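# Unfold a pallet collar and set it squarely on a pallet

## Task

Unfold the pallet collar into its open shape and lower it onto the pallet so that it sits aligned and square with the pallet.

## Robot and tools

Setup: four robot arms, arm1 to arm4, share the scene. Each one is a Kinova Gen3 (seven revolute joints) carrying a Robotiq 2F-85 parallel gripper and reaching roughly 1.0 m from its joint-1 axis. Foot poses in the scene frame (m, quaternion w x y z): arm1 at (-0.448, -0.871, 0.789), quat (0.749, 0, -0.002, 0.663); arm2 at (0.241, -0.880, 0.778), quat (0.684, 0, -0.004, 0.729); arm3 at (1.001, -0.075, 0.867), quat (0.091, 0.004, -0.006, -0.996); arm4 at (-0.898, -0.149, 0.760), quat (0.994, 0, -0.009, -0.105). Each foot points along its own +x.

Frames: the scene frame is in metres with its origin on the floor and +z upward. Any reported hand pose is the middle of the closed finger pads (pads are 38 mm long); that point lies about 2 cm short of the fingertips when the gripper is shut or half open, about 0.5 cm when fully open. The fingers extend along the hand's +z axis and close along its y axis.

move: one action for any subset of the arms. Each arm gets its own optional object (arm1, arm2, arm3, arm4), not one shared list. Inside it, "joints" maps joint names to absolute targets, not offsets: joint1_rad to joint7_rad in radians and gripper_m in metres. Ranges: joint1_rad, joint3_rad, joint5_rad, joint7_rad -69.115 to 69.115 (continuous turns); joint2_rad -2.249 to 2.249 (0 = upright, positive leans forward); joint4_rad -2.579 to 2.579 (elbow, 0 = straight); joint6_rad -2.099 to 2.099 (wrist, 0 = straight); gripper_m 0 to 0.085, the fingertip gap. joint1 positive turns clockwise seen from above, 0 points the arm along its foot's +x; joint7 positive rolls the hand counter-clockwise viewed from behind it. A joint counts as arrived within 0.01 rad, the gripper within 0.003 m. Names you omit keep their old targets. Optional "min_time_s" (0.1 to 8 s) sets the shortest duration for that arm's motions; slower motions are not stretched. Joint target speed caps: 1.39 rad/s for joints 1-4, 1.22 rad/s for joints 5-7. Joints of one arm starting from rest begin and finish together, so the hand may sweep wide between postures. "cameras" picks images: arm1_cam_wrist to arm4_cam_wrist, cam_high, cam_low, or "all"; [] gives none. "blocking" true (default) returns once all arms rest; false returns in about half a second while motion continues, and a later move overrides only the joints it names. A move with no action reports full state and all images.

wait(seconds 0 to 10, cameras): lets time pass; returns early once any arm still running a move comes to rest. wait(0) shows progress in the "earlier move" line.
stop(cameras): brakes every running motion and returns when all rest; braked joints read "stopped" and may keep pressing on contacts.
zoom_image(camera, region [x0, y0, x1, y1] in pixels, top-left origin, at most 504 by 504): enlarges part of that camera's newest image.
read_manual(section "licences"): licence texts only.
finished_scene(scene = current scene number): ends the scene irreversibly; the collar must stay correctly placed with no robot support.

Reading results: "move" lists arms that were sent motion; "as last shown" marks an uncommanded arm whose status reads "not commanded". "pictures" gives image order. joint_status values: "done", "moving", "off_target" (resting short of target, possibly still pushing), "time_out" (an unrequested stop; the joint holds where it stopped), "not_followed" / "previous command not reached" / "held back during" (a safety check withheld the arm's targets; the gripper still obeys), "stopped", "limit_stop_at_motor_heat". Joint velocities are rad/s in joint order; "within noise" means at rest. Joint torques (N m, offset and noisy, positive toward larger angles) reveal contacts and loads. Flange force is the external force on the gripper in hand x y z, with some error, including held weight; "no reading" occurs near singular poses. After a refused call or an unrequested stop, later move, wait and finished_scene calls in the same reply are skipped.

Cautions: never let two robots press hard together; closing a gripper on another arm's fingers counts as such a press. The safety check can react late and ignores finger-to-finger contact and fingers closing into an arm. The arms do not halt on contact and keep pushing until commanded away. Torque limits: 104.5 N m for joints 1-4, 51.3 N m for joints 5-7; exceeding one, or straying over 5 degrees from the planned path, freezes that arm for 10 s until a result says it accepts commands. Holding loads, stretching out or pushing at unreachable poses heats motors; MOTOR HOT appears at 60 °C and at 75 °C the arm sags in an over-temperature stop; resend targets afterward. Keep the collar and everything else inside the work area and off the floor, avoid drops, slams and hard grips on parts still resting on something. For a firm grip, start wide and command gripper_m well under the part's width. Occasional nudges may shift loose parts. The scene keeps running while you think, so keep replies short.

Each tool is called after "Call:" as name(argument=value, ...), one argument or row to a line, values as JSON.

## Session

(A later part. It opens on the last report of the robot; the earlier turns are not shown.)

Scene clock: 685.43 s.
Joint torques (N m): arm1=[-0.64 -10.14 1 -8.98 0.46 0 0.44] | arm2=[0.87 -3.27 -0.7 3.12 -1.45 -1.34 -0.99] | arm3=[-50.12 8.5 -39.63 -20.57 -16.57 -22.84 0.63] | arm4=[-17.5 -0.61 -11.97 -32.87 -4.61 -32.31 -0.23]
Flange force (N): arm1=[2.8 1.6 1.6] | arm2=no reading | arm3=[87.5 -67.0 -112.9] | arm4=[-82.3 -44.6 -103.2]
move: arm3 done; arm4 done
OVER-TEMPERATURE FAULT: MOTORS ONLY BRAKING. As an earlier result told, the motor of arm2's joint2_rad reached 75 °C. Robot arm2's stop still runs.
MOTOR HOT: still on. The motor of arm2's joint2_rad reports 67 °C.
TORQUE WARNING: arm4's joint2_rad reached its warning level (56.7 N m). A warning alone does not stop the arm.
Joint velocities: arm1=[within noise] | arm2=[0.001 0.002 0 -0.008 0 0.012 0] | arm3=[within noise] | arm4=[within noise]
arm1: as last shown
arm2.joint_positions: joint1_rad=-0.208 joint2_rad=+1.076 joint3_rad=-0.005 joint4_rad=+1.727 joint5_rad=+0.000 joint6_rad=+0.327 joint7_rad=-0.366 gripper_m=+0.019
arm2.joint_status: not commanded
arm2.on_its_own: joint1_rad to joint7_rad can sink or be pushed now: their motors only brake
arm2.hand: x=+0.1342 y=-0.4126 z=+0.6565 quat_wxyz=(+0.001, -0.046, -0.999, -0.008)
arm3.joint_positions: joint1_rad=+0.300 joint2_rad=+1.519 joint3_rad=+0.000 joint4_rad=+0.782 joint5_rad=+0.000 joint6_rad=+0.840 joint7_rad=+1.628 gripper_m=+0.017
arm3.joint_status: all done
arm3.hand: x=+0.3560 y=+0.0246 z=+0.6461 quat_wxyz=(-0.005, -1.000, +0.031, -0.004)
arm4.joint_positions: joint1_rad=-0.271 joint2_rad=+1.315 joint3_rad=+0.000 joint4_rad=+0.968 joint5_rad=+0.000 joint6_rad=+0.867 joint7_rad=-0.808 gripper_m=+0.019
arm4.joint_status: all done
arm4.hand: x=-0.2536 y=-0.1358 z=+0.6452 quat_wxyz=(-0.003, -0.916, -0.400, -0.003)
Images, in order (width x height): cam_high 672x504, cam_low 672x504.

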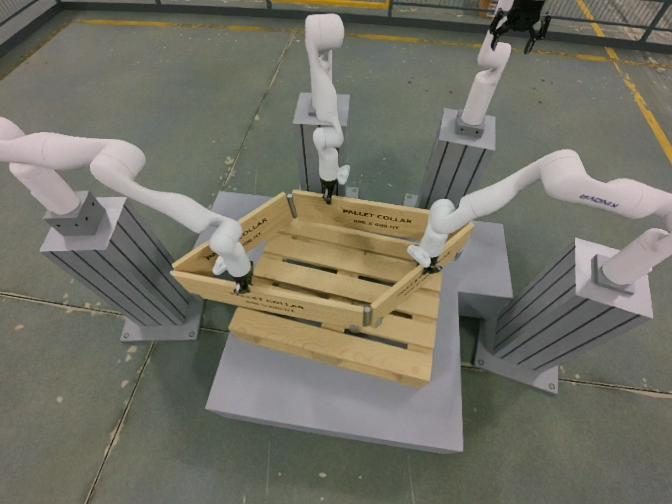

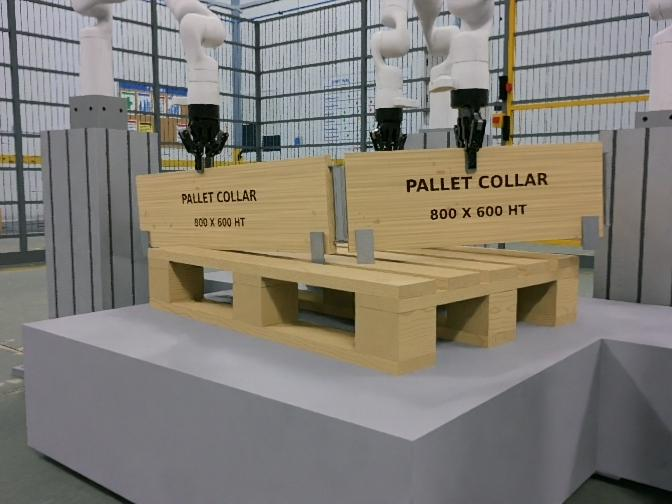

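Call:
move(
  arm3={"joints":{"gripper_m":0.085}},
  arm4={"joints":{"gripper_m":0.085}},
)

Call:
move(
  arm3={"joints":{"joint2_rad":1.23,"joint6_rad":1.129},"min_time_s":2},
  arm4={"joints":{"joint2_rad":1.06,"joint6_rad":1.113},"min_time_s":2},
)

Call:
move(
  arm3={"joints":{"joint1_rad":-0.0832,"joint2_rad":0.9633,"joint4_rad":1.6869,"joint6_rad":0.4914,"joint7_rad":2.154},"min_time_s":2},
  cameras=["all"],
)

Call:
zoom_image(
  camera="cam_high",
  region=[160, 170, 540, 420],
)

Scene clock: 698.97 s.
Joint torques (N m): arm1=[-0.63 -10.16 0.98 -9.02 0.48 0.01 0.46] | arm2=[1.56 -0.54 -0.34 1.68 -0.54 0.27 0.07] | arm3=[0.13 -26.06 -0.09 -7 -0.19 0.23 0.34] | arm4=[-0.73 -26.24 1.57 -7.78 0.16 -0.15 0.49]
Flange force (N): arm1=[2.9 1.7 1.8] | arm2=no reading | arm3=[5.4 1.9 -2.4] | arm4=[-4.3 -3.0 -1.4]
move: arm3 done; arm4 done
OVER-TEMPERATURE FAULT: MOTORS ONLY BRAKING. As an earlier result told, the motor of arm2's joint2_rad reached 75 °C. Robot arm2's stop still runs.
MOTOR HOT: still on. The motor of arm2's joint2_rad reports 63 °C.
TORQUE WARNING: arm4's joint6_rad reached its warning level (29.4 N m). A warning alone does not stop the arm.
Joint velocities: within noise
arm1: as last shown
arm2.joint_positions: joint1_rad=-0.213 joint2_rad=+1.098 joint3_rad=-0.018 joint4_rad=+1.700 joint5_rad=+0.000 joint6_rad=+0.363 joint7_rad=-0.366 gripper_m=+0.019
arm2.joint_status: not commanded
arm2.on_its_own: joint1_rad to joint7_rad can sink or be pushed now: their motors only brake
arm2.hand: x=+0.1255 y=-0.4187 z=+0.6489 quat_wxyz=(+0.002, -0.041, -0.999, +0.009)
arm3.joint_positions: joint1_rad=+0.300 joint2_rad=+1.519 joint3_rad=+0.000 joint4_rad=+0.782 joint5_rad=+0.000 joint6_rad=+0.840 joint7_rad=+1.628 gripper_m=+0.085
arm3.joint_status: all done
arm3.hand: x=+0.3561 y=+0.0244 z=+0.6460 quat_wxyz=(-0.005, -1.000, +0.031, -0.004)
arm4.joint_positions: joint1_rad=-0.271 joint2_rad=+1.315 joint3_rad=+0.000 joint4_rad=+0.969 joint5_rad=+0.000 joint6_rad=+0.858 joint7_rad=-0.808 gripper_m=+0.085
arm4.joint_status: all done
arm4.hand: x=-0.2510 y=-0.1357 z=+0.6451 quat_wxyz=(-0.004, -0.916, -0.400, -0.007)
pictures: none

Scene clock: 701.27 s.
Joint torques (N m): arm1=[-0.59 -10.13 0.99 -9.03 0.47 -0.01 0.48] | arm2=[1.54 -0.57 -0.33 1.68 -0.6 0.26 0.06] | arm3=[0.11 -26.54 -0.14 -8.41 -0.22 0.26 0.32] | arm4=[-0.7 -25.58 1.57 -9.07 0.22 -0.13 0.51]
Flange force (N): arm1=[2.9 1.8 1.8] | arm2=no reading | arm3=[5.4 1.8 -0.5] | arm4=[-4.3 -3.3 0.2]
move: arm3 done; arm4 done
OVER-TEMPERATURE FAULT: MOTORS ONLY BRAKING. As an earlier result told, the motor of arm2's joint2_rad reached 75 °C. Robot arm2's stop still runs.
MOTOR HOT: still on. The motor of arm2's joint2_rad reports 63 °C.
Joint velocities: within noise
arm1: as last shown
arm2.joint_positions: joint1_rad=-0.213 joint2_rad=+1.098 joint3_rad=-0.018 joint4_rad=+1.700 joint5_rad=+0.000 joint6_rad=+0.363 joint7_rad=-0.366 gripper_m=+0.019
arm2.joint_status: not commanded
arm2.on_its_own: joint1_rad to joint7_rad can sink or be pushed now: their motors only brake
arm2.hand: x=+0.1255 y=-0.4187 z=+0.6489 quat_wxyz=(+0.002, -0.041, -0.999, +0.009)
arm3.joint_positions: joint1_rad=+0.300 joint2_rad=+1.230 joint3_rad=+0.000 joint4_rad=+0.782 joint5_rad=+0.000 joint6_rad=+1.129 joint7_rad=+1.628 gripper_m=+0.085
arm3.joint_status: all done
arm3.hand: x=+0.3281 y=+0.0296 z=+0.8400 quat_wxyz=(-0.005, -1.000, +0.031, -0.004)
arm4.joint_positions: joint1_rad=-0.271 joint2_rad=+1.060 joint3_rad=+0.000 joint4_rad=+0.969 joint5_rad=+0.000 joint6_rad=+1.113 joint7_rad=-0.808 gripper_m=+0.085
arm4.joint_status: all done
arm4.hand: x=-0.2497 y=-0.1350 z=+0.8108 quat_wxyz=(-0.004, -0.916, -0.400, -0.007)
pictures: none

Scene clock: 703.57 s.
Joint torques (N m): arm1=[-0.61 -10.14 1.02 -8.99 0.46 -0.01 0.49] | arm2=[1.57 -0.55 -0.33 1.72 -0.61 0.27 0.05] | arm3=[0.17 -19.91 -0.22 -4.68 -0.19 0.18 0.33] | arm4=[-0.71 -25.51 1.57 -9 0.21 -0.19 0.52]
Flange force (N): arm1=[2.8 1.8 1.7] | arm2=no reading | arm3=[1.6 3.5 -1.7] | arm4=[-4.0 -3.0 -0.1]
move: arm3 done
OVER-TEMPERATURE FAULT: MOTORS ONLY BRAKING. As an earlier result told, the motor of arm2's joint2_rad reached 75 °C. Robot arm2's stop still runs.
MOTOR HOT: still on. The motor of arm2's joint2_rad reports 62 °C.
Joint velocities: within noise
arm1, arm4: as last shown
arm2.joint_positions: joint1_rad=-0.213 joint2_rad=+1.098 joint3_rad=-0.018 joint4_rad=+1.700 joint5_rad=+0.000 joint6_rad=+0.363 joint7_rad=-0.366 gripper_m=+0.019
arm2.joint_status: not commanded
arm2.on_its_own: joint1_rad to joint7_rad can sink or be pushed now: their motors only brake
arm2.hand: x=+0.1255 y=-0.4187 z=+0.6489 quat_wxyz=(+0.002, -0.041, -0.999, +0.009)
arm3.joint_positions: joint1_rad=-0.083 joint2_rad=+0.963 joint3_rad=+0.000 joint4_rad=+1.687 joint5_rad=+0.000 joint6_rad=+0.491 joint7_rad=+2.154 gripper_m=+0.085
arm3.joint_status: all done
arm3.hand: x=+0.5185 y=-0.1813 z=+0.8006 quat_wxyz=(-0.007, -0.911, -0.411, -0.002)
pictures: arm1_cam_wrist, arm2_cam_wrist, arm3_cam_wrist, arm4_cam_wrist, cam_high, cam_low
Images, in order (width x height): arm1_cam_wrist 672x504, arm2_cam_wrist 672x504, arm3_cam_wrist 672x504, arm4_cam_wrist 672x504, cam_high 672x504, cam_low 672x504.

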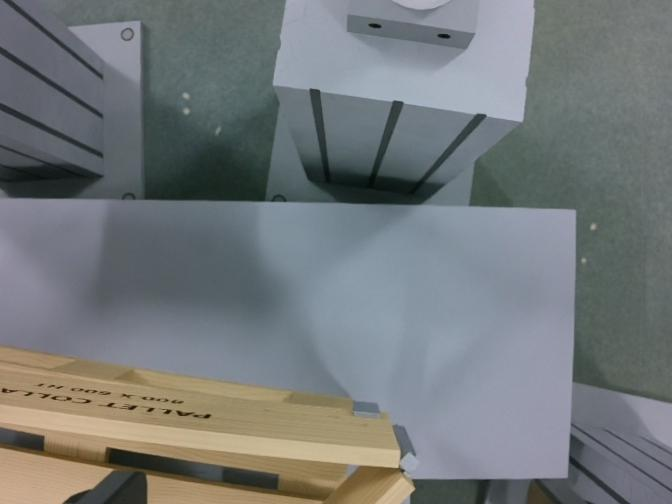

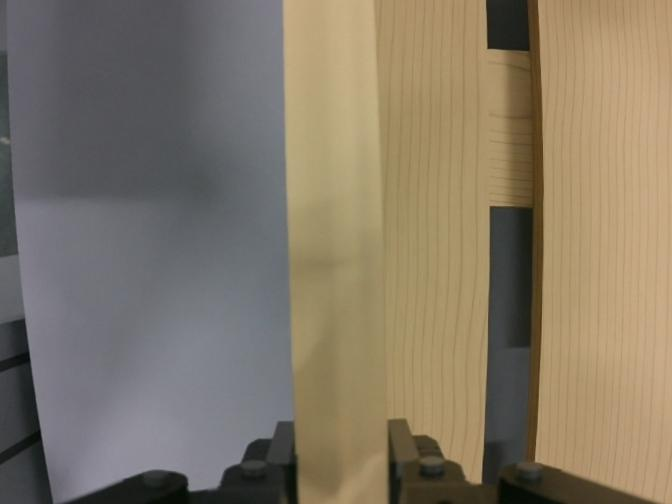

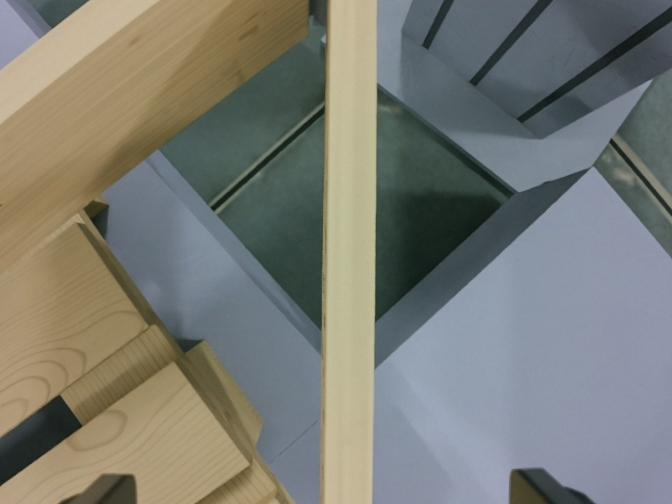

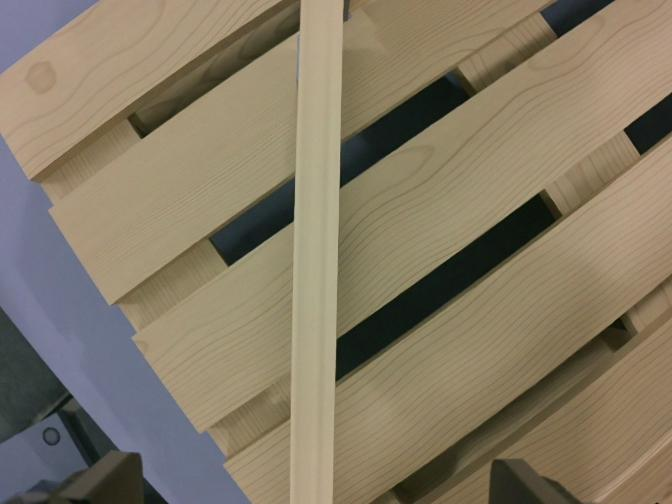

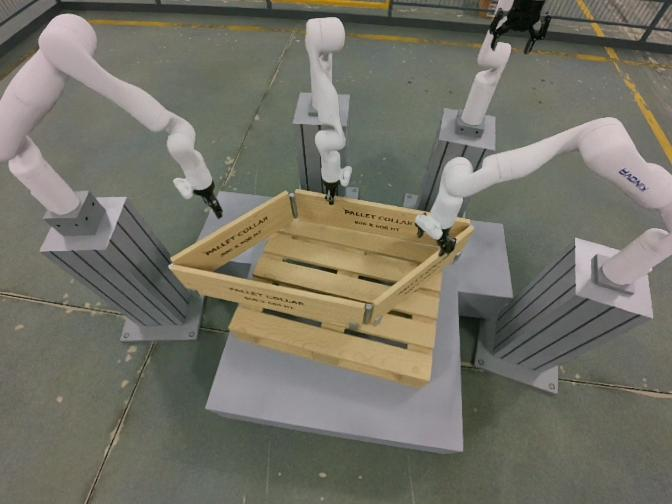

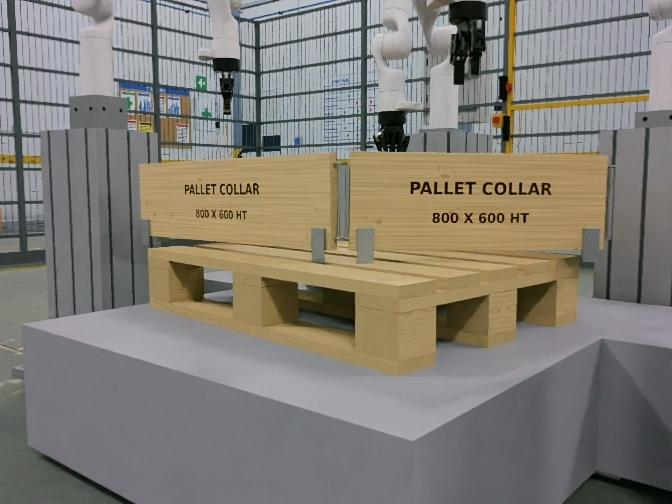

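Scaled by 1.326 from the camera's image (finer frame: 960x720).

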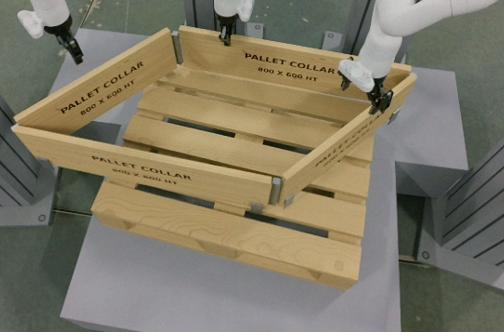

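Call:
move(
  arm3={"joints":{"joint1_rad":-0.1014,"joint2_rad":1.2914,"joint4_rad":1.5822,"joint6_rad":0.268,"joint7_rad":2.136},"min_time_s":2},
  arm4={"joints":{"joint2_rad":1.3147,"joint6_rad":0.8583},"min_time_s":2},
)

Call:
move(
  arm3={"joints":{"gripper_m":0}},
  arm4={"joints":{"gripper_m":0}},
)

Call:
wait(
  seconds=10,
)

Scene clock: 718.90 s.
Joint torques (N m): arm1=[-0.6 -10.14 1 -9 0.47 -0.01 0.46] | arm2=[0.41 -7.21 -1.62 -0.38 -0.89 -0.16 0.01] | arm3=[0.12 -20.82 -0.17 -2.88 -0.18 0.21 0.33] | arm4=[-0.74 -26.28 1.52 -7.78 0.18 -0.14 0.46]
Flange force (N): arm1=[2.8 1.7 1.7] | arm2=[0.4 -1.8 -29.1] | arm3=[1.8 3.2 -2.8] | arm4=[-4.3 -2.9 -1.3]
move: arm3 done; arm4 done
OVER-TEMPERATURE FAULT: MOTORS ONLY BRAKING. As an earlier result told, the motor of arm2's joint2_rad reached 75 °C; the stop lasted 59 seconds. Robot arm2's motors hold again: robot arm2 holds where the fault left it. A joint of robot arm2 that sank or was pushed past the end of its range is driven back toward that end. Robot arm2 accepts commands again.
MOTOR HOT: still on. The motor of arm2's joint2_rad reports 59 °C.
Joint velocities: within noise
arm1: as last shown
arm2.joint_positions: joint1_rad=-0.213 joint2_rad=+1.096 joint3_rad=-0.018 joint4_rad=+1.700 joint5_rad=+0.000 joint6_rad=+0.363 joint7_rad=-0.366 gripper_m=+0.019
arm2.joint_status: not commanded
arm2.hand: x=+0.1254 y=-0.4179 z=+0.6497 quat_wxyz=(+0.002, -0.041, -0.999, +0.008)
arm3.joint_positions: joint1_rad=-0.101 joint2_rad=+1.291 joint3_rad=+0.000 joint4_rad=+1.582 joint5_rad=+0.000 joint6_rad=+0.268 joint7_rad=+2.136 gripper_m=+0.085
arm3.joint_status: all done
arm3.hand: x=+0.5277 y=-0.1899 z=+0.6507 quat_wxyz=(-0.007, -0.911, -0.412, -0.002)
arm4.joint_positions: joint1_rad=-0.271 joint2_rad=+1.315 joint3_rad=+0.000 joint4_rad=+0.969 joint5_rad=+0.000 joint6_rad=+0.858 joint7_rad=-0.808 gripper_m=+0.085
arm4.joint_status: all done
arm4.hand: x=-0.2510 y=-0.1357 z=+0.6451 quat_wxyz=(-0.004, -0.916, -0.400, -0.007)
pictures: none

Scene clock: 720.00 s.
Joint torques (N m): arm1=[-0.62 -10.12 1 -9 0.48 -0.01 0.44] | arm2=[1.2 -0.66 -0.81 2.55 -0.7 0.7 -0.02] | arm3=[-1.81 -18.58 -2.2 -3.55 0.52 -0.12 1.43] | arm4=[0.19 -24.14 3.42 -10.27 1.38 -3.52 0.53]
Flange force (N): arm1=[2.9 1.6 1.7] | arm2=[3.0 0.1 -40.3] | arm3=[5.0 3.4 -9.1] | arm4=[-7.9 -8.9 -10.9]
move: arm3 off_target; arm4 off_target
MOTOR HOT: still on. The motor of arm2's joint2_rad reports 59 °C.
Joint velocities: within noise
arm1: as last shown
arm2.joint_positions: joint1_rad=-0.213 joint2_rad=+1.098 joint3_rad=-0.018 joint4_rad=+1.700 joint5_rad=+0.000 joint6_rad=+0.363 joint7_rad=-0.366 gripper_m=+0.019
arm2.joint_status: not commanded
arm2.hand: x=+0.1255 y=-0.4187 z=+0.6488 quat_wxyz=(+0.002, -0.041, -0.999, +0.009)
arm3.joint_positions: joint1_rad=-0.101 joint2_rad=+1.291 joint3_rad=+0.000 joint4_rad=+1.582 joint5_rad=+0.000 joint6_rad=+0.268 joint7_rad=+2.136 gripper_m=+0.018
arm3.joint_status: gripper_m off_target (ended at +0.018, target +0.000)
arm3.hand: x=+0.5276 y=-0.1899 z=+0.6507 quat_wxyz=(-0.007, -0.911, -0.412, -0.002)
arm4.joint_positions: joint1_rad=-0.271 joint2_rad=+1.315 joint3_rad=+0.000 joint4_rad=+0.969 joint5_rad=+0.000 joint6_rad=+0.858 joint7_rad=-0.808 gripper_m=+0.018
arm4.joint_status: gripper_m off_target (ended at +0.018, target +0.000)
arm4.hand: x=-0.2511 y=-0.1356 z=+0.6451 quat_wxyz=(-0.004, -0.916, -0.400, -0.007)
pictures: none

Scene clock: 730.00 s.
Joint torques (N m): arm1=[-0.64 -10.12 1 -9.02 0.46 0.01 0.46] | arm2=[1.19 -0.56 -0.87 2.44 -0.71 0.67 0.05] | arm3=[-1.94 -18.6 -2.31 -3.56 0.5 -0.12 1.44] | arm4=[0.22 -24.17 3.41 -10.33 1.33 -3.53 0.51]
Flange force (N): arm1=[3.0 1.7 1.8] | arm2=[2.9 -0.3 -40.7] | arm3=[5.2 3.2 -9.1] | arm4=[-8.1 -9.1 -10.9]
MOTOR HOT: cleared for the motors of arm2.
Joint velocities: within noise
arm1.joint_positions: joint1_rad=+0.000 joint2_rad=+0.109 joint3_rad=+0.000 joint4_rad=+1.205 joint5_rad=+0.000 joint6_rad=+1.828 joint7_rad=+1.690 gripper_m=+0.085
arm1.joint_status: not commanded
arm1.hand: x=-0.3817 y=-0.5282 z=+1.2616 quat_wxyz=(-0.002, +0.706, -0.708, +0.000)
arm2.joint_positions: joint1_rad=-0.213 joint2_rad=+1.098 joint3_rad=-0.018 joint4_rad=+1.700 joint5_rad=+0.000 joint6_rad=+0.363 joint7_rad=-0.366 gripper_m=+0.019
arm2.joint_status: not commanded
arm2.hand: x=+0.1255 y=-0.4187 z=+0.6489 quat_wxyz=(+0.002, -0.041, -0.999, +0.009)
arm3.joint_positions: joint1_rad=-0.101 joint2_rad=+1.291 joint3_rad=+0.000 joint4_rad=+1.582 joint5_rad=+0.000 joint6_rad=+0.268 joint7_rad=+2.136 gripper_m=+0.018
arm3.joint_status: gripper_m off_target (ended at +0.018, target +0.000)
arm3.hand: x=+0.5277 y=-0.1899 z=+0.6507 quat_wxyz=(-0.007, -0.911, -0.412, -0.002)
arm4.joint_positions: joint1_rad=-0.271 joint2_rad=+1.315 joint3_rad=+0.000 joint4_rad=+0.969 joint5_rad=+0.000 joint6_rad=+0.858 joint7_rad=-0.808 gripper_m=+0.018
arm4.joint_status: gripper_m off_target (ended at +0.018, target +0.000)
arm4.hand: x=-0.2510 y=-0.1357 z=+0.6451 quat_wxyz=(-0.004, -0.916, -0.400, -0.007)
wait: 10.00 s; at rest by 0.27 s
pictures: none

Call:
move(
  arm2={"joints":{"joint1_rad":-0.2351,"joint2_rad":0.9556,"joint3_rad":0,"joint4_rad":1.7567,"joint5_rad":0,"joint6_rad":0.4293,"joint7_rad":-0.381},"min_time_s":4},
  arm3={"joints":{"joint2_rad":1.1548,"joint4_rad":1.6537,"joint6_rad":0.3331},"min_time_s":4},
  arm4={"joints":{"joint2_rad":1.2075,"joint4_rad":1.0062,"joint6_rad":0.9279},"min_time_s":4},
  cameras=["cam_low"],
)

Call:
move(
  arm2={"joints":{"joint1_rad":-0.1411,"joint2_rad":0.9584,"joint4_rad":1.7459,"joint6_rad":0.4373,"joint7_rad":-0.3036},"min_time_s":5},
  arm3={"joints":{"joint1_rad":0.0593,"joint2_rad":1.1912,"joint4_rad":1.4989,"joint6_rad":0.4515,"joint7_rad":2.628},"min_time_s":5},
  arm4={"joints":{"joint1_rad":-0.3961,"joint2_rad":1.1415,"joint4_rad":1.1783,"joint6_rad":0.8218,"joint7_rad":-0.6027},"min_time_s":5},
)

Call:
move(
  arm2={"joints":{"joint1_rad":-0.0651,"joint2_rad":0.9624,"joint4_rad":1.7317,"joint6_rad":0.4475,"joint7_rad":-0.2476},"min_time_s":5},
  arm3={"joints":{"joint1_rad":0.1264,"joint2_rad":1.2674,"joint4_rad":1.2373,"joint6_rad":0.6369,"joint7_rad":2.995},"min_time_s":5},
  arm4={"joints":{"joint1_rad":-0.4916,"joint2_rad":1.0679,"joint4_rad":1.3807,"joint6_rad":0.693,"joint7_rad":-0.397},"min_time_s":5},
  cameras=["all"],
)

Call:
zoom_image(
  camera="cam_high",
  region=[190, 170, 490, 420],
)

Call:
zoom_image(
  camera="cam_low",
  region=[110, 110, 610, 400],
)

Scene clock: 783.17 s.
Joint torques (N m): arm1=[-0.63 -10.12 1.01 -9.03 0.49 -0.01 0.47] | arm2=[-0.93 -27.26 -1.44 -3.87 -1.07 0.19 -0.37] | arm3=[1.35 -25.82 1.02 -0.19 0.25 2.87 0.65] | arm4=[-0.41 -41.96 1 -13.47 -1.09 0.37 -0.29]
Flange force (N): arm1=[3.0 1.8 1.8] | arm2=[-0.8 6.8 15.9] | arm3=[-6.8 1.1 16.3] | arm4=[-2.1 0.2 25.0]
move: arm2 done; arm3 done; arm4 done
Joint velocities: within noise
arm1: as last shown
arm2.joint_positions: joint1_rad=-0.235 joint2_rad=+0.956 joint3_rad=+0.000 joint4_rad=+1.757 joint5_rad=+0.000 joint6_rad=+0.429 joint7_rad=-0.381 gripper_m=+0.019
arm2.joint_status: all done
arm2.hand: x=+0.1255 y=-0.4187 z=+0.7102 quat_wxyz=(-0.003, -0.041, -0.999, -0.003)
arm3.joint_positions: joint1_rad=-0.101 joint2_rad=+1.155 joint3_rad=+0.000 joint4_rad=+1.654 joint5_rad=+0.000 joint6_rad=+0.333 joint7_rad=+2.136 gripper_m=+0.018
arm3.joint_status: all done
arm3.hand: x=+0.5272 y=-0.1893 z=+0.7107 quat_wxyz=(-0.007, -0.911, -0.412, -0.002)
arm4.joint_positions: joint1_rad=-0.271 joint2_rad=+1.207 joint3_rad=+0.000 joint4_rad=+1.006 joint5_rad=+0.000 joint6_rad=+0.928 joint7_rad=-0.808 gripper_m=+0.018
arm4.joint_status: all done
arm4.hand: x=-0.2521 y=-0.1355 z=+0.7051 quat_wxyz=(-0.004, -0.916, -0.400, -0.007)
Images, in order (width x height): cam_low 672x504.

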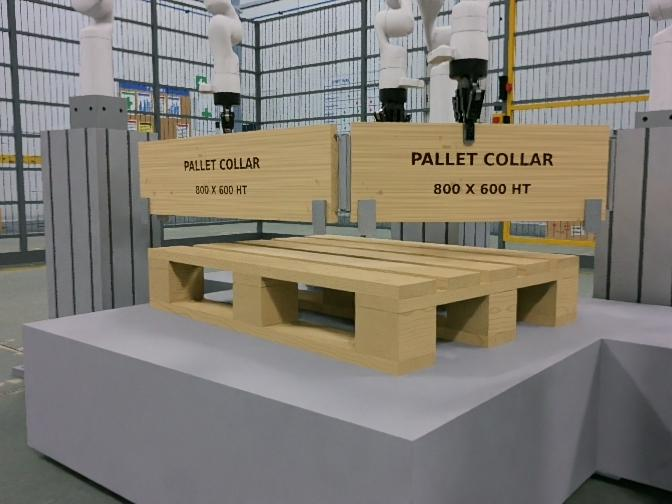

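Scene clock: 788.47 s.
Joint torques (N m): arm1=[-0.63 -10.13 1.01 -9.01 0.47 0 0.45] | arm2=[-0.86 -27.53 -1.55 -0.95 -1.21 1.96 -0.4] | arm3=[8.09 -46.24 10.09 -26.18 2.55 -10.47 0.72] | arm4=[4.34 -54.57 5.73 -33.79 0.48 -13.86 -0.4]
Flange force (N): arm1=[2.9 1.7 1.8] | arm2=[0.3 13.1 20.4] | arm3=[0.0 38.8 16.7] | arm4=[-15.1 -34.5 23.2]
move: arm2 done; arm3 done; arm4 done
Joint velocities: within noise
arm1: as last shown
arm2.joint_positions: joint1_rad=-0.141 joint2_rad=+0.958 joint3_rad=+0.000 joint4_rad=+1.746 joint5_rad=+0.000 joint6_rad=+0.437 joint7_rad=-0.304 gripper_m=+0.019
arm2.joint_status: all done
arm2.hand: x=+0.1687 y=-0.4070 z=+0.7106 quat_wxyz=(-0.003, -0.050, -0.999, -0.003)
arm3.joint_positions: joint1_rad=+0.059 joint2_rad=+1.191 joint3_rad=+0.000 joint4_rad=+1.499 joint5_rad=+0.000 joint6_rad=+0.451 joint7_rad=+2.628 gripper_m=+0.018
arm3.joint_status: all done
arm3.hand: x=+0.4753 y=-0.1168 z=+0.7096 quat_wxyz=(-0.007, -0.831, -0.556, -0.001)
arm4.joint_positions: joint1_rad=-0.396 joint2_rad=+1.143 joint3_rad=+0.000 joint4_rad=+1.178 joint5_rad=+0.000 joint6_rad=+0.822 joint7_rad=-0.603 gripper_m=+0.018
arm4.joint_status: all done
arm4.hand: x=-0.2908 y=-0.0612 z=+0.7035 quat_wxyz=(-0.005, -0.838, -0.545, -0.006)
pictures: none

Scene clock: 793.77 s.
Joint torques (N m): arm1=[-0.61 -10.13 0.97 -9.01 0.46 -0.01 0.47] | arm2=[0.89 -27.91 0.48 0.47 -0.15 2.36 0.17] | arm3=[11.11 -57.34 11.76 -37.68 3.55 -15.86 0.25] | arm4=[8.72 -54.59 10.58 -38.62 1.59 -16.27 -0.55]
Flange force (N): arm1=[2.9 1.7 1.7] | arm2=[5.3 16.7 22.1] | arm3=[-14.4 55.3 17.3] | arm4=[-4.8 -51.9 22.6]
move: arm2 done; arm3 done; arm4 done
TORQUE WARNING: arm3's joint2_rad reached its warning level (56.7 N m). A warning alone does not stop the arm.
Joint velocities: within noise
arm1: as last shown
arm2.joint_positions: joint1_rad=-0.065 joint2_rad=+0.962 joint3_rad=+0.000 joint4_rad=+1.732 joint5_rad=+0.000 joint6_rad=+0.447 joint7_rad=-0.248 gripper_m=+0.019
arm2.joint_status: all done
arm2.hand: x=+0.2043 y=-0.3990 z=+0.7108 quat_wxyz=(-0.003, -0.060, -0.998, -0.003)
arm3.joint_positions: joint1_rad=+0.126 joint2_rad=+1.267 joint3_rad=+0.000 joint4_rad=+1.237 joint5_rad=+0.000 joint6_rad=+0.637 joint7_rad=+2.995 gripper_m=+0.018
arm3.joint_status: all done
arm3.hand: x=+0.4134 y=-0.0847 z=+0.7087 quat_wxyz=(-0.007, -0.739, -0.674, +0.000)
arm4.joint_positions: joint1_rad=-0.492 joint2_rad=+1.075 joint3_rad=+0.000 joint4_rad=+1.381 joint5_rad=+0.000 joint6_rad=+0.693 joint7_rad=-0.397 gripper_m=+0.018
arm4.joint_status: all done
arm4.hand: x=-0.3454 y=-0.0163 z=+0.6993 quat_wxyz=(-0.005, -0.747, -0.665, -0.003)
pictures: arm1_cam_wrist, arm2_cam_wrist, arm3_cam_wrist, arm4_cam_wrist, cam_high, cam_low
Images, in order (width x height): arm1_cam_wrist 672x504, arm2_cam_wrist 672x504, arm3_cam_wrist 672x504, arm4_cam_wrist 672x504, cam_high 672x504, cam_low 672x504.

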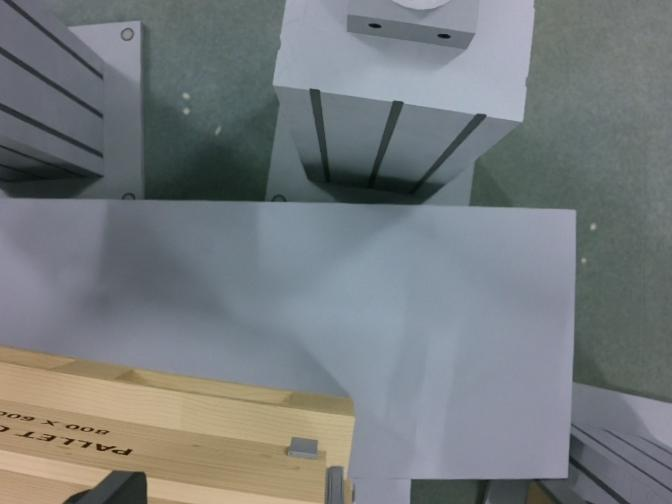

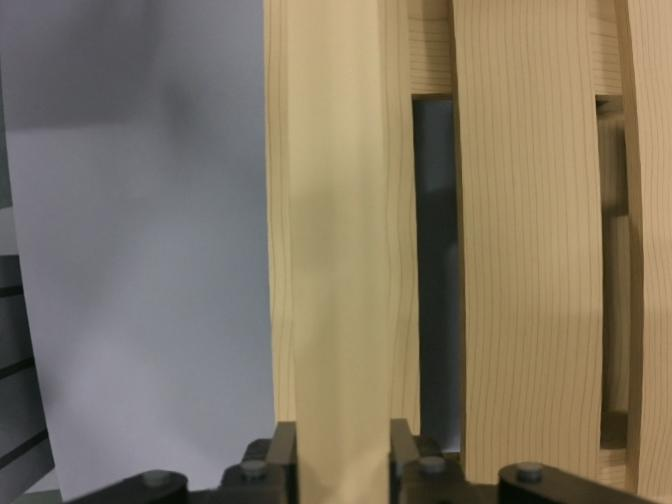

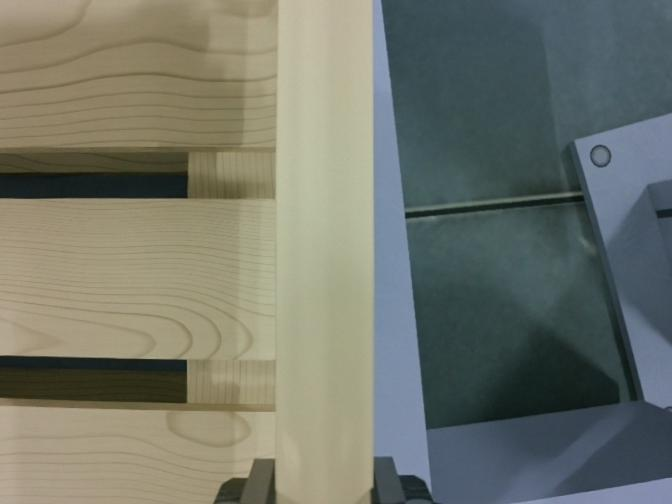

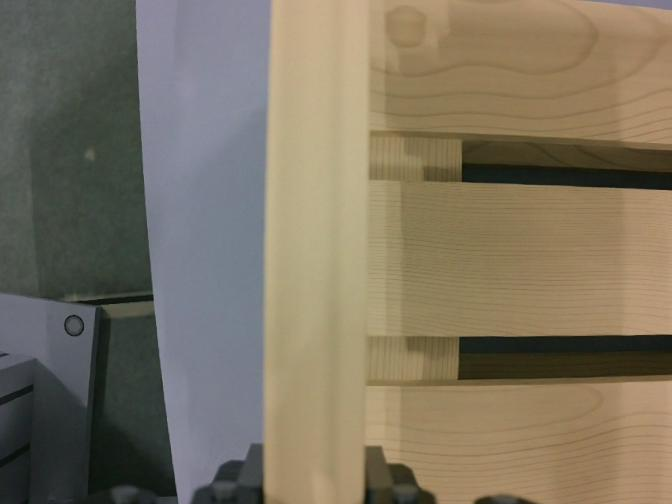

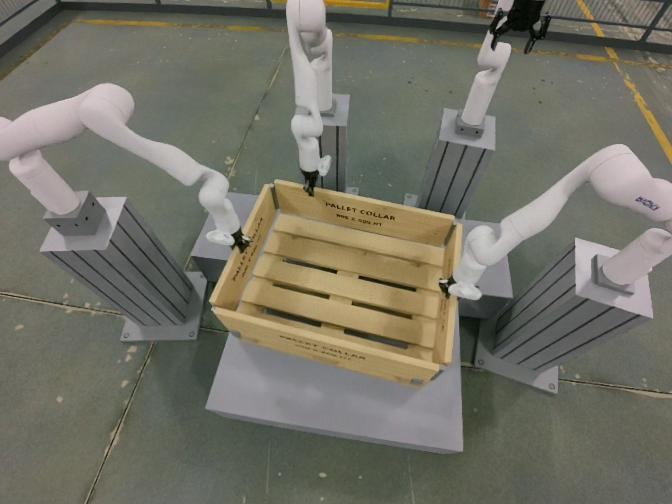

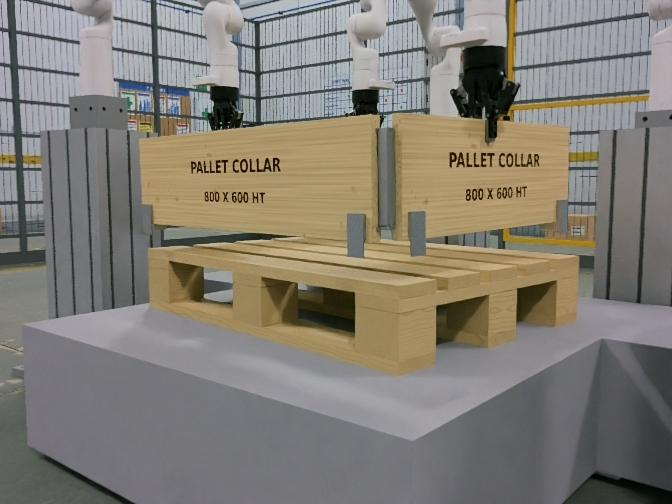

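Scaled by 1.680 from the camera's image (finer frame: 960x720).

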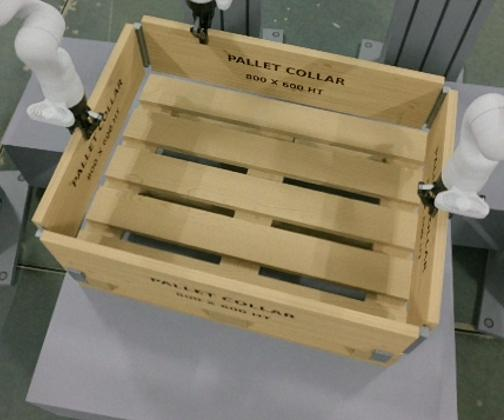

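Scaled by 1.008 from the camera's image (finer frame: 960x720).

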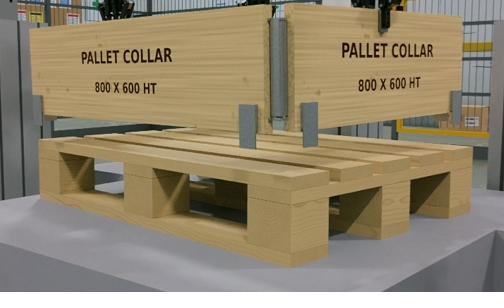

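Call:
move(
  arm2={"joints":{"joint1_rad":-0.0709,"joint2_rad":1.0187,"joint4_rad":1.8614,"joint6_rad":0.2615,"joint7_rad":-0.2534},"min_time_s":4},
  arm3={"joints":{"joint1_rad":0.0516,"joint2_rad":1.3369,"joint4_rad":1.2337,"joint6_rad":0.571,"joint7_rad":2.9206},"min_time_s":4},
  arm4={"joints":{"joint1_rad":-0.4243,"joint2_rad":1.1245,"joint4_rad":1.4237,"joint6_rad":0.5934,"joint7_rad":-0.33},"min_time_s":4},
  cameras=["arm2_cam_wrist","cam_high","cam_low"],
)

Call:
zoom_image(
  camera="cam_high",
  region=[190, 170, 490, 420],
)

Call:
zoom_image(
  camera="cam_low",
  region=[330, 180, 590, 320],
)

Call:
zoom_image(
  camera="cam_low",
  region=[120, 180, 290, 320],
)

Scene clock: 820.07 s.
Joint torques (N m): arm1=[-0.63 -10.15 1 -9.03 0.48 0.02 0.43] | arm2=[1.22 -23.31 1.09 0.05 0.07 0.98 0.26] | arm3=[0.68 -27.39 -0.11 -0.32 -0.06 4.8 0.79] | arm4=[-2.72 -35.82 -1.42 -5.16 -1.65 2.94 -0.27]
Flange force (N): arm1=[2.9 1.6 1.9] | arm2=[4.5 6.9 12.4] | arm3=[-4.9 -8.2 15.9] | arm4=[-3.7 9.9 28.9]
move: arm2 done; arm3 done; arm4 done
MOTOR HOT: the motor of arm4's joint2_rad reports 62 °C; the controller stops that arm at 75 °C. To cool a motor, set the load down, stop pushing, or move to a pose that needs little force.
TORQUE WARNING: arm4's joint2_rad reached its warning level (56.7 N m). A warning alone does not stop the arm.
Joint velocities: within noise
arm1: as last shown
arm2.joint_positions: joint1_rad=-0.071 joint2_rad=+1.019 joint3_rad=+0.000 joint4_rad=+1.861 joint5_rad=+0.000 joint6_rad=+0.261 joint7_rad=-0.253 gripper_m=+0.019
arm2.joint_status: all done
arm2.hand: x=+0.2073 y=-0.4404 z=+0.6706 quat_wxyz=(-0.003, -0.060, -0.998, -0.003)
arm3.joint_positions: joint1_rad=+0.052 joint2_rad=+1.337 joint3_rad=+0.000 joint4_rad=+1.234 joint5_rad=+0.000 joint6_rad=+0.571 joint7_rad=+2.921 gripper_m=+0.018
arm3.joint_status: all done
arm3.hand: x=+0.4251 y=-0.1279 z=+0.6693 quat_wxyz=(-0.007, -0.738, -0.674, +0.000)
arm4.joint_positions: joint1_rad=-0.424 joint2_rad=+1.124 joint3_rad=+0.000 joint4_rad=+1.424 joint5_rad=+0.000 joint6_rad=+0.593 joint7_rad=-0.330 gripper_m=+0.018
arm4.joint_status: all done
arm4.hand: x=-0.3486 y=-0.0563 z=+0.6632 quat_wxyz=(-0.006, -0.747, -0.665, -0.006)
Images, in order (width x height): arm2_cam_wrist 672x504, cam_high 672x504, cam_low 672x504.

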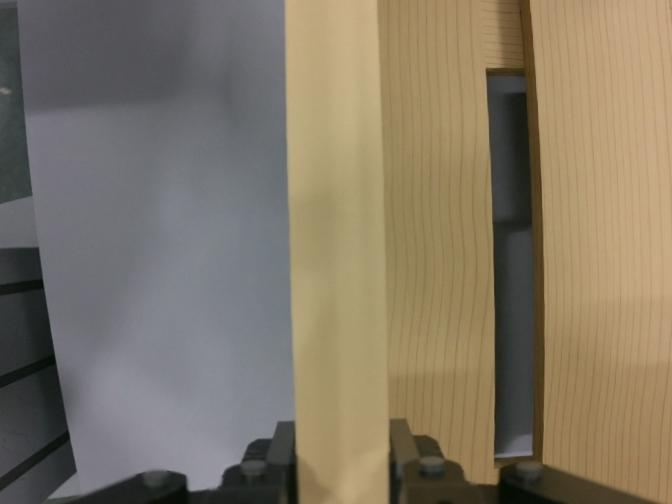

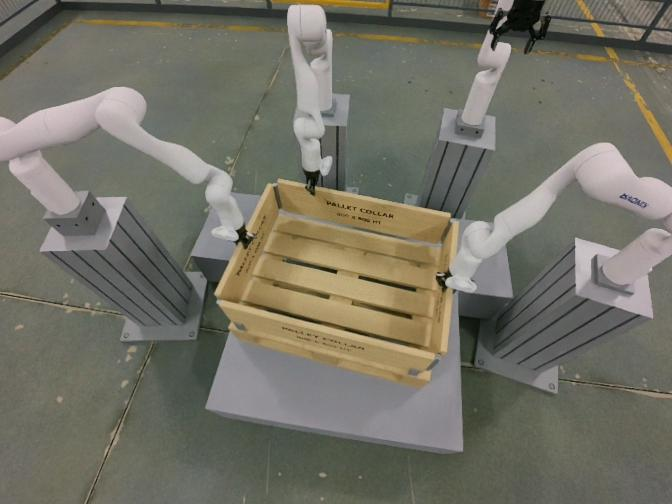

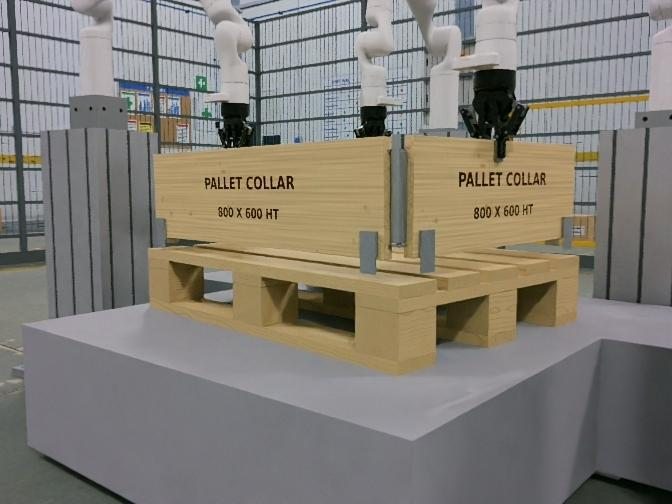

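Scaled by 1.680 from the camera's image (finer frame: 960x720).

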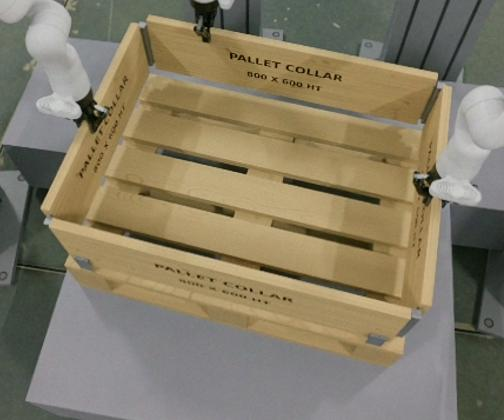

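Scaled by 1.938 from the camera's image (finer frame: 960x720).

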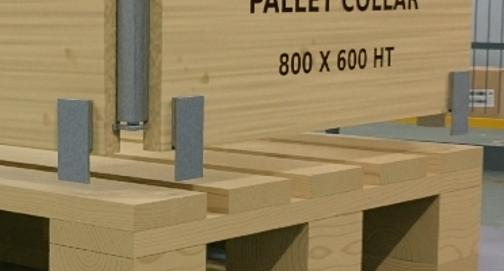

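Scaled by 2.965 from the camera's image (finer frame: 960x720).

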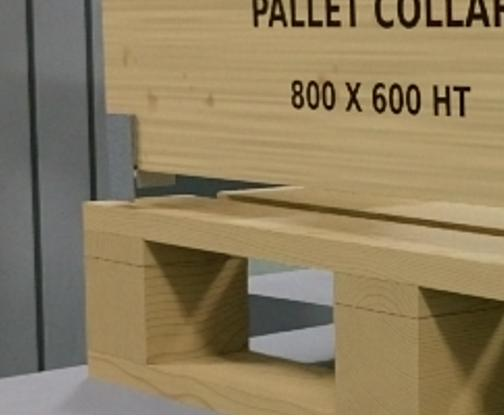

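Call:
move(
  arm2={"joints":{"joint2_rad":1.0668,"joint4_rad":1.8468,"joint6_rad":0.228},"min_time_s":2},
  arm3={"joints":{"joint2_rad":1.3797,"joint4_rad":1.2052,"joint6_rad":0.5567},"min_time_s":2},
  arm4={"joints":{"joint2_rad":1.1648,"joint4_rad":1.4099,"joint6_rad":0.5669},"min_time_s":2},
  cameras=["cam_low","cam_high"],
)

Call:
zoom_image(
  camera="cam_low",
  region=[330, 180, 590, 320],
)

Call:
zoom_image(
  camera="cam_low",
  region=[120, 180, 290, 320],
)

Scene clock: 834.97 s.
Joint torques (N m): arm1=[-0.62 -10.12 1.04 -8.97 0.46 -0.01 0.47] | arm2=[2.01 -44.63 2.51 -0.57 -0.1 3.61 -0.02] | arm3=[15.88 37.42 13.82 -1.33 4.55 -8.72 1.33] | arm4=[-7.65 4.43 -5.86 -14.8 -2.1 -14 -0.41]
Flange force (N): arm1=[2.8 1.8 1.6] | arm2=[5.7 7.2 67.0] | arm3=[-23.0 44.5 -134.4] | arm4=[-24.9 -30.1 -82.0]
move: arm2 done; arm3 done; arm4 done
MOTOR HOT: still on. The motor of arm4's joint2_rad reports 61 °C.
Joint velocities: within noise
arm1: as last shown
arm2.joint_positions: joint1_rad=-0.071 joint2_rad=+1.067 joint3_rad=+0.000 joint4_rad=+1.847 joint5_rad=+0.000 joint6_rad=+0.228 joint7_rad=-0.253 gripper_m=+0.019
arm2.joint_status: all done
arm2.hand: x=+0.2074 y=-0.4404 z=+0.6505 quat_wxyz=(-0.003, -0.060, -0.998, -0.003)
arm3.joint_positions: joint1_rad=+0.052 joint2_rad=+1.380 joint3_rad=+0.000 joint4_rad=+1.205 joint5_rad=+0.000 joint6_rad=+0.557 joint7_rad=+2.921 gripper_m=+0.018
arm3.joint_status: all done
arm3.hand: x=+0.4253 y=-0.1282 z=+0.6493 quat_wxyz=(-0.007, -0.738, -0.674, +0.001)
arm4.joint_positions: joint1_rad=-0.424 joint2_rad=+1.165 joint3_rad=+0.000 joint4_rad=+1.410 joint5_rad=+0.000 joint6_rad=+0.567 joint7_rad=-0.330 gripper_m=+0.018
arm4.joint_status: all done
arm4.hand: x=-0.3482 y=-0.0564 z=+0.6432 quat_wxyz=(-0.006, -0.747, -0.665, -0.006)
pictures: cam_high, cam_low
Images, in order (width x height): cam_high 672x504, cam_low 672x504.

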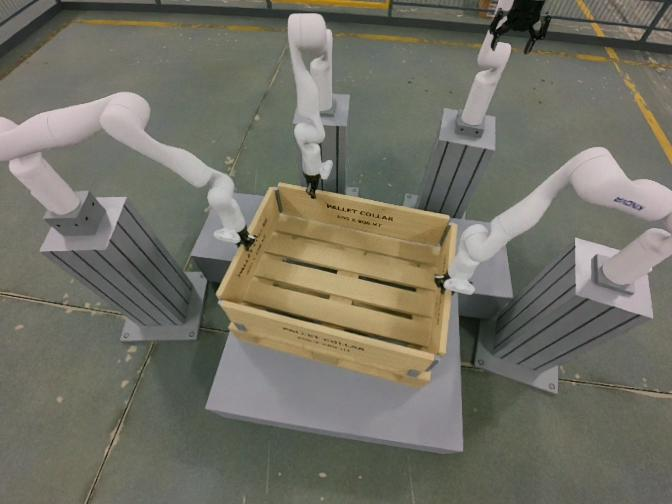

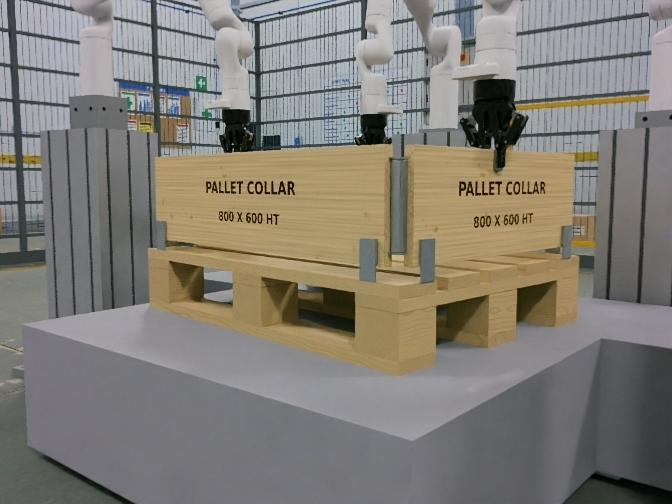

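Scaled by 1.938 from the camera's image (finer frame: 960x720).

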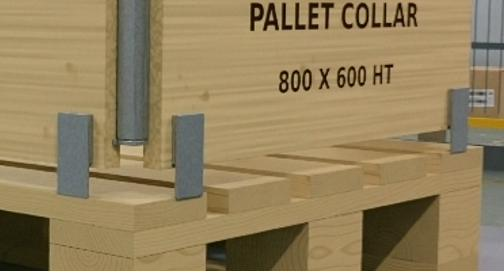

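Scaled by 2.965 from the camera's image (finer frame: 960x720).

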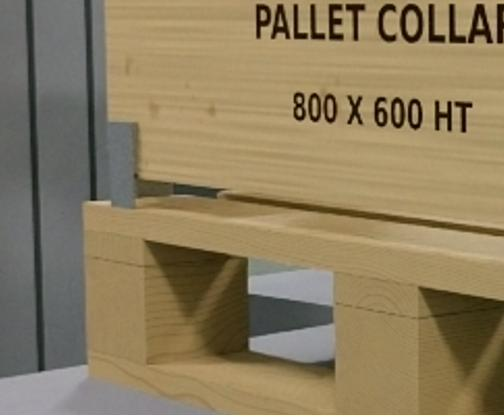

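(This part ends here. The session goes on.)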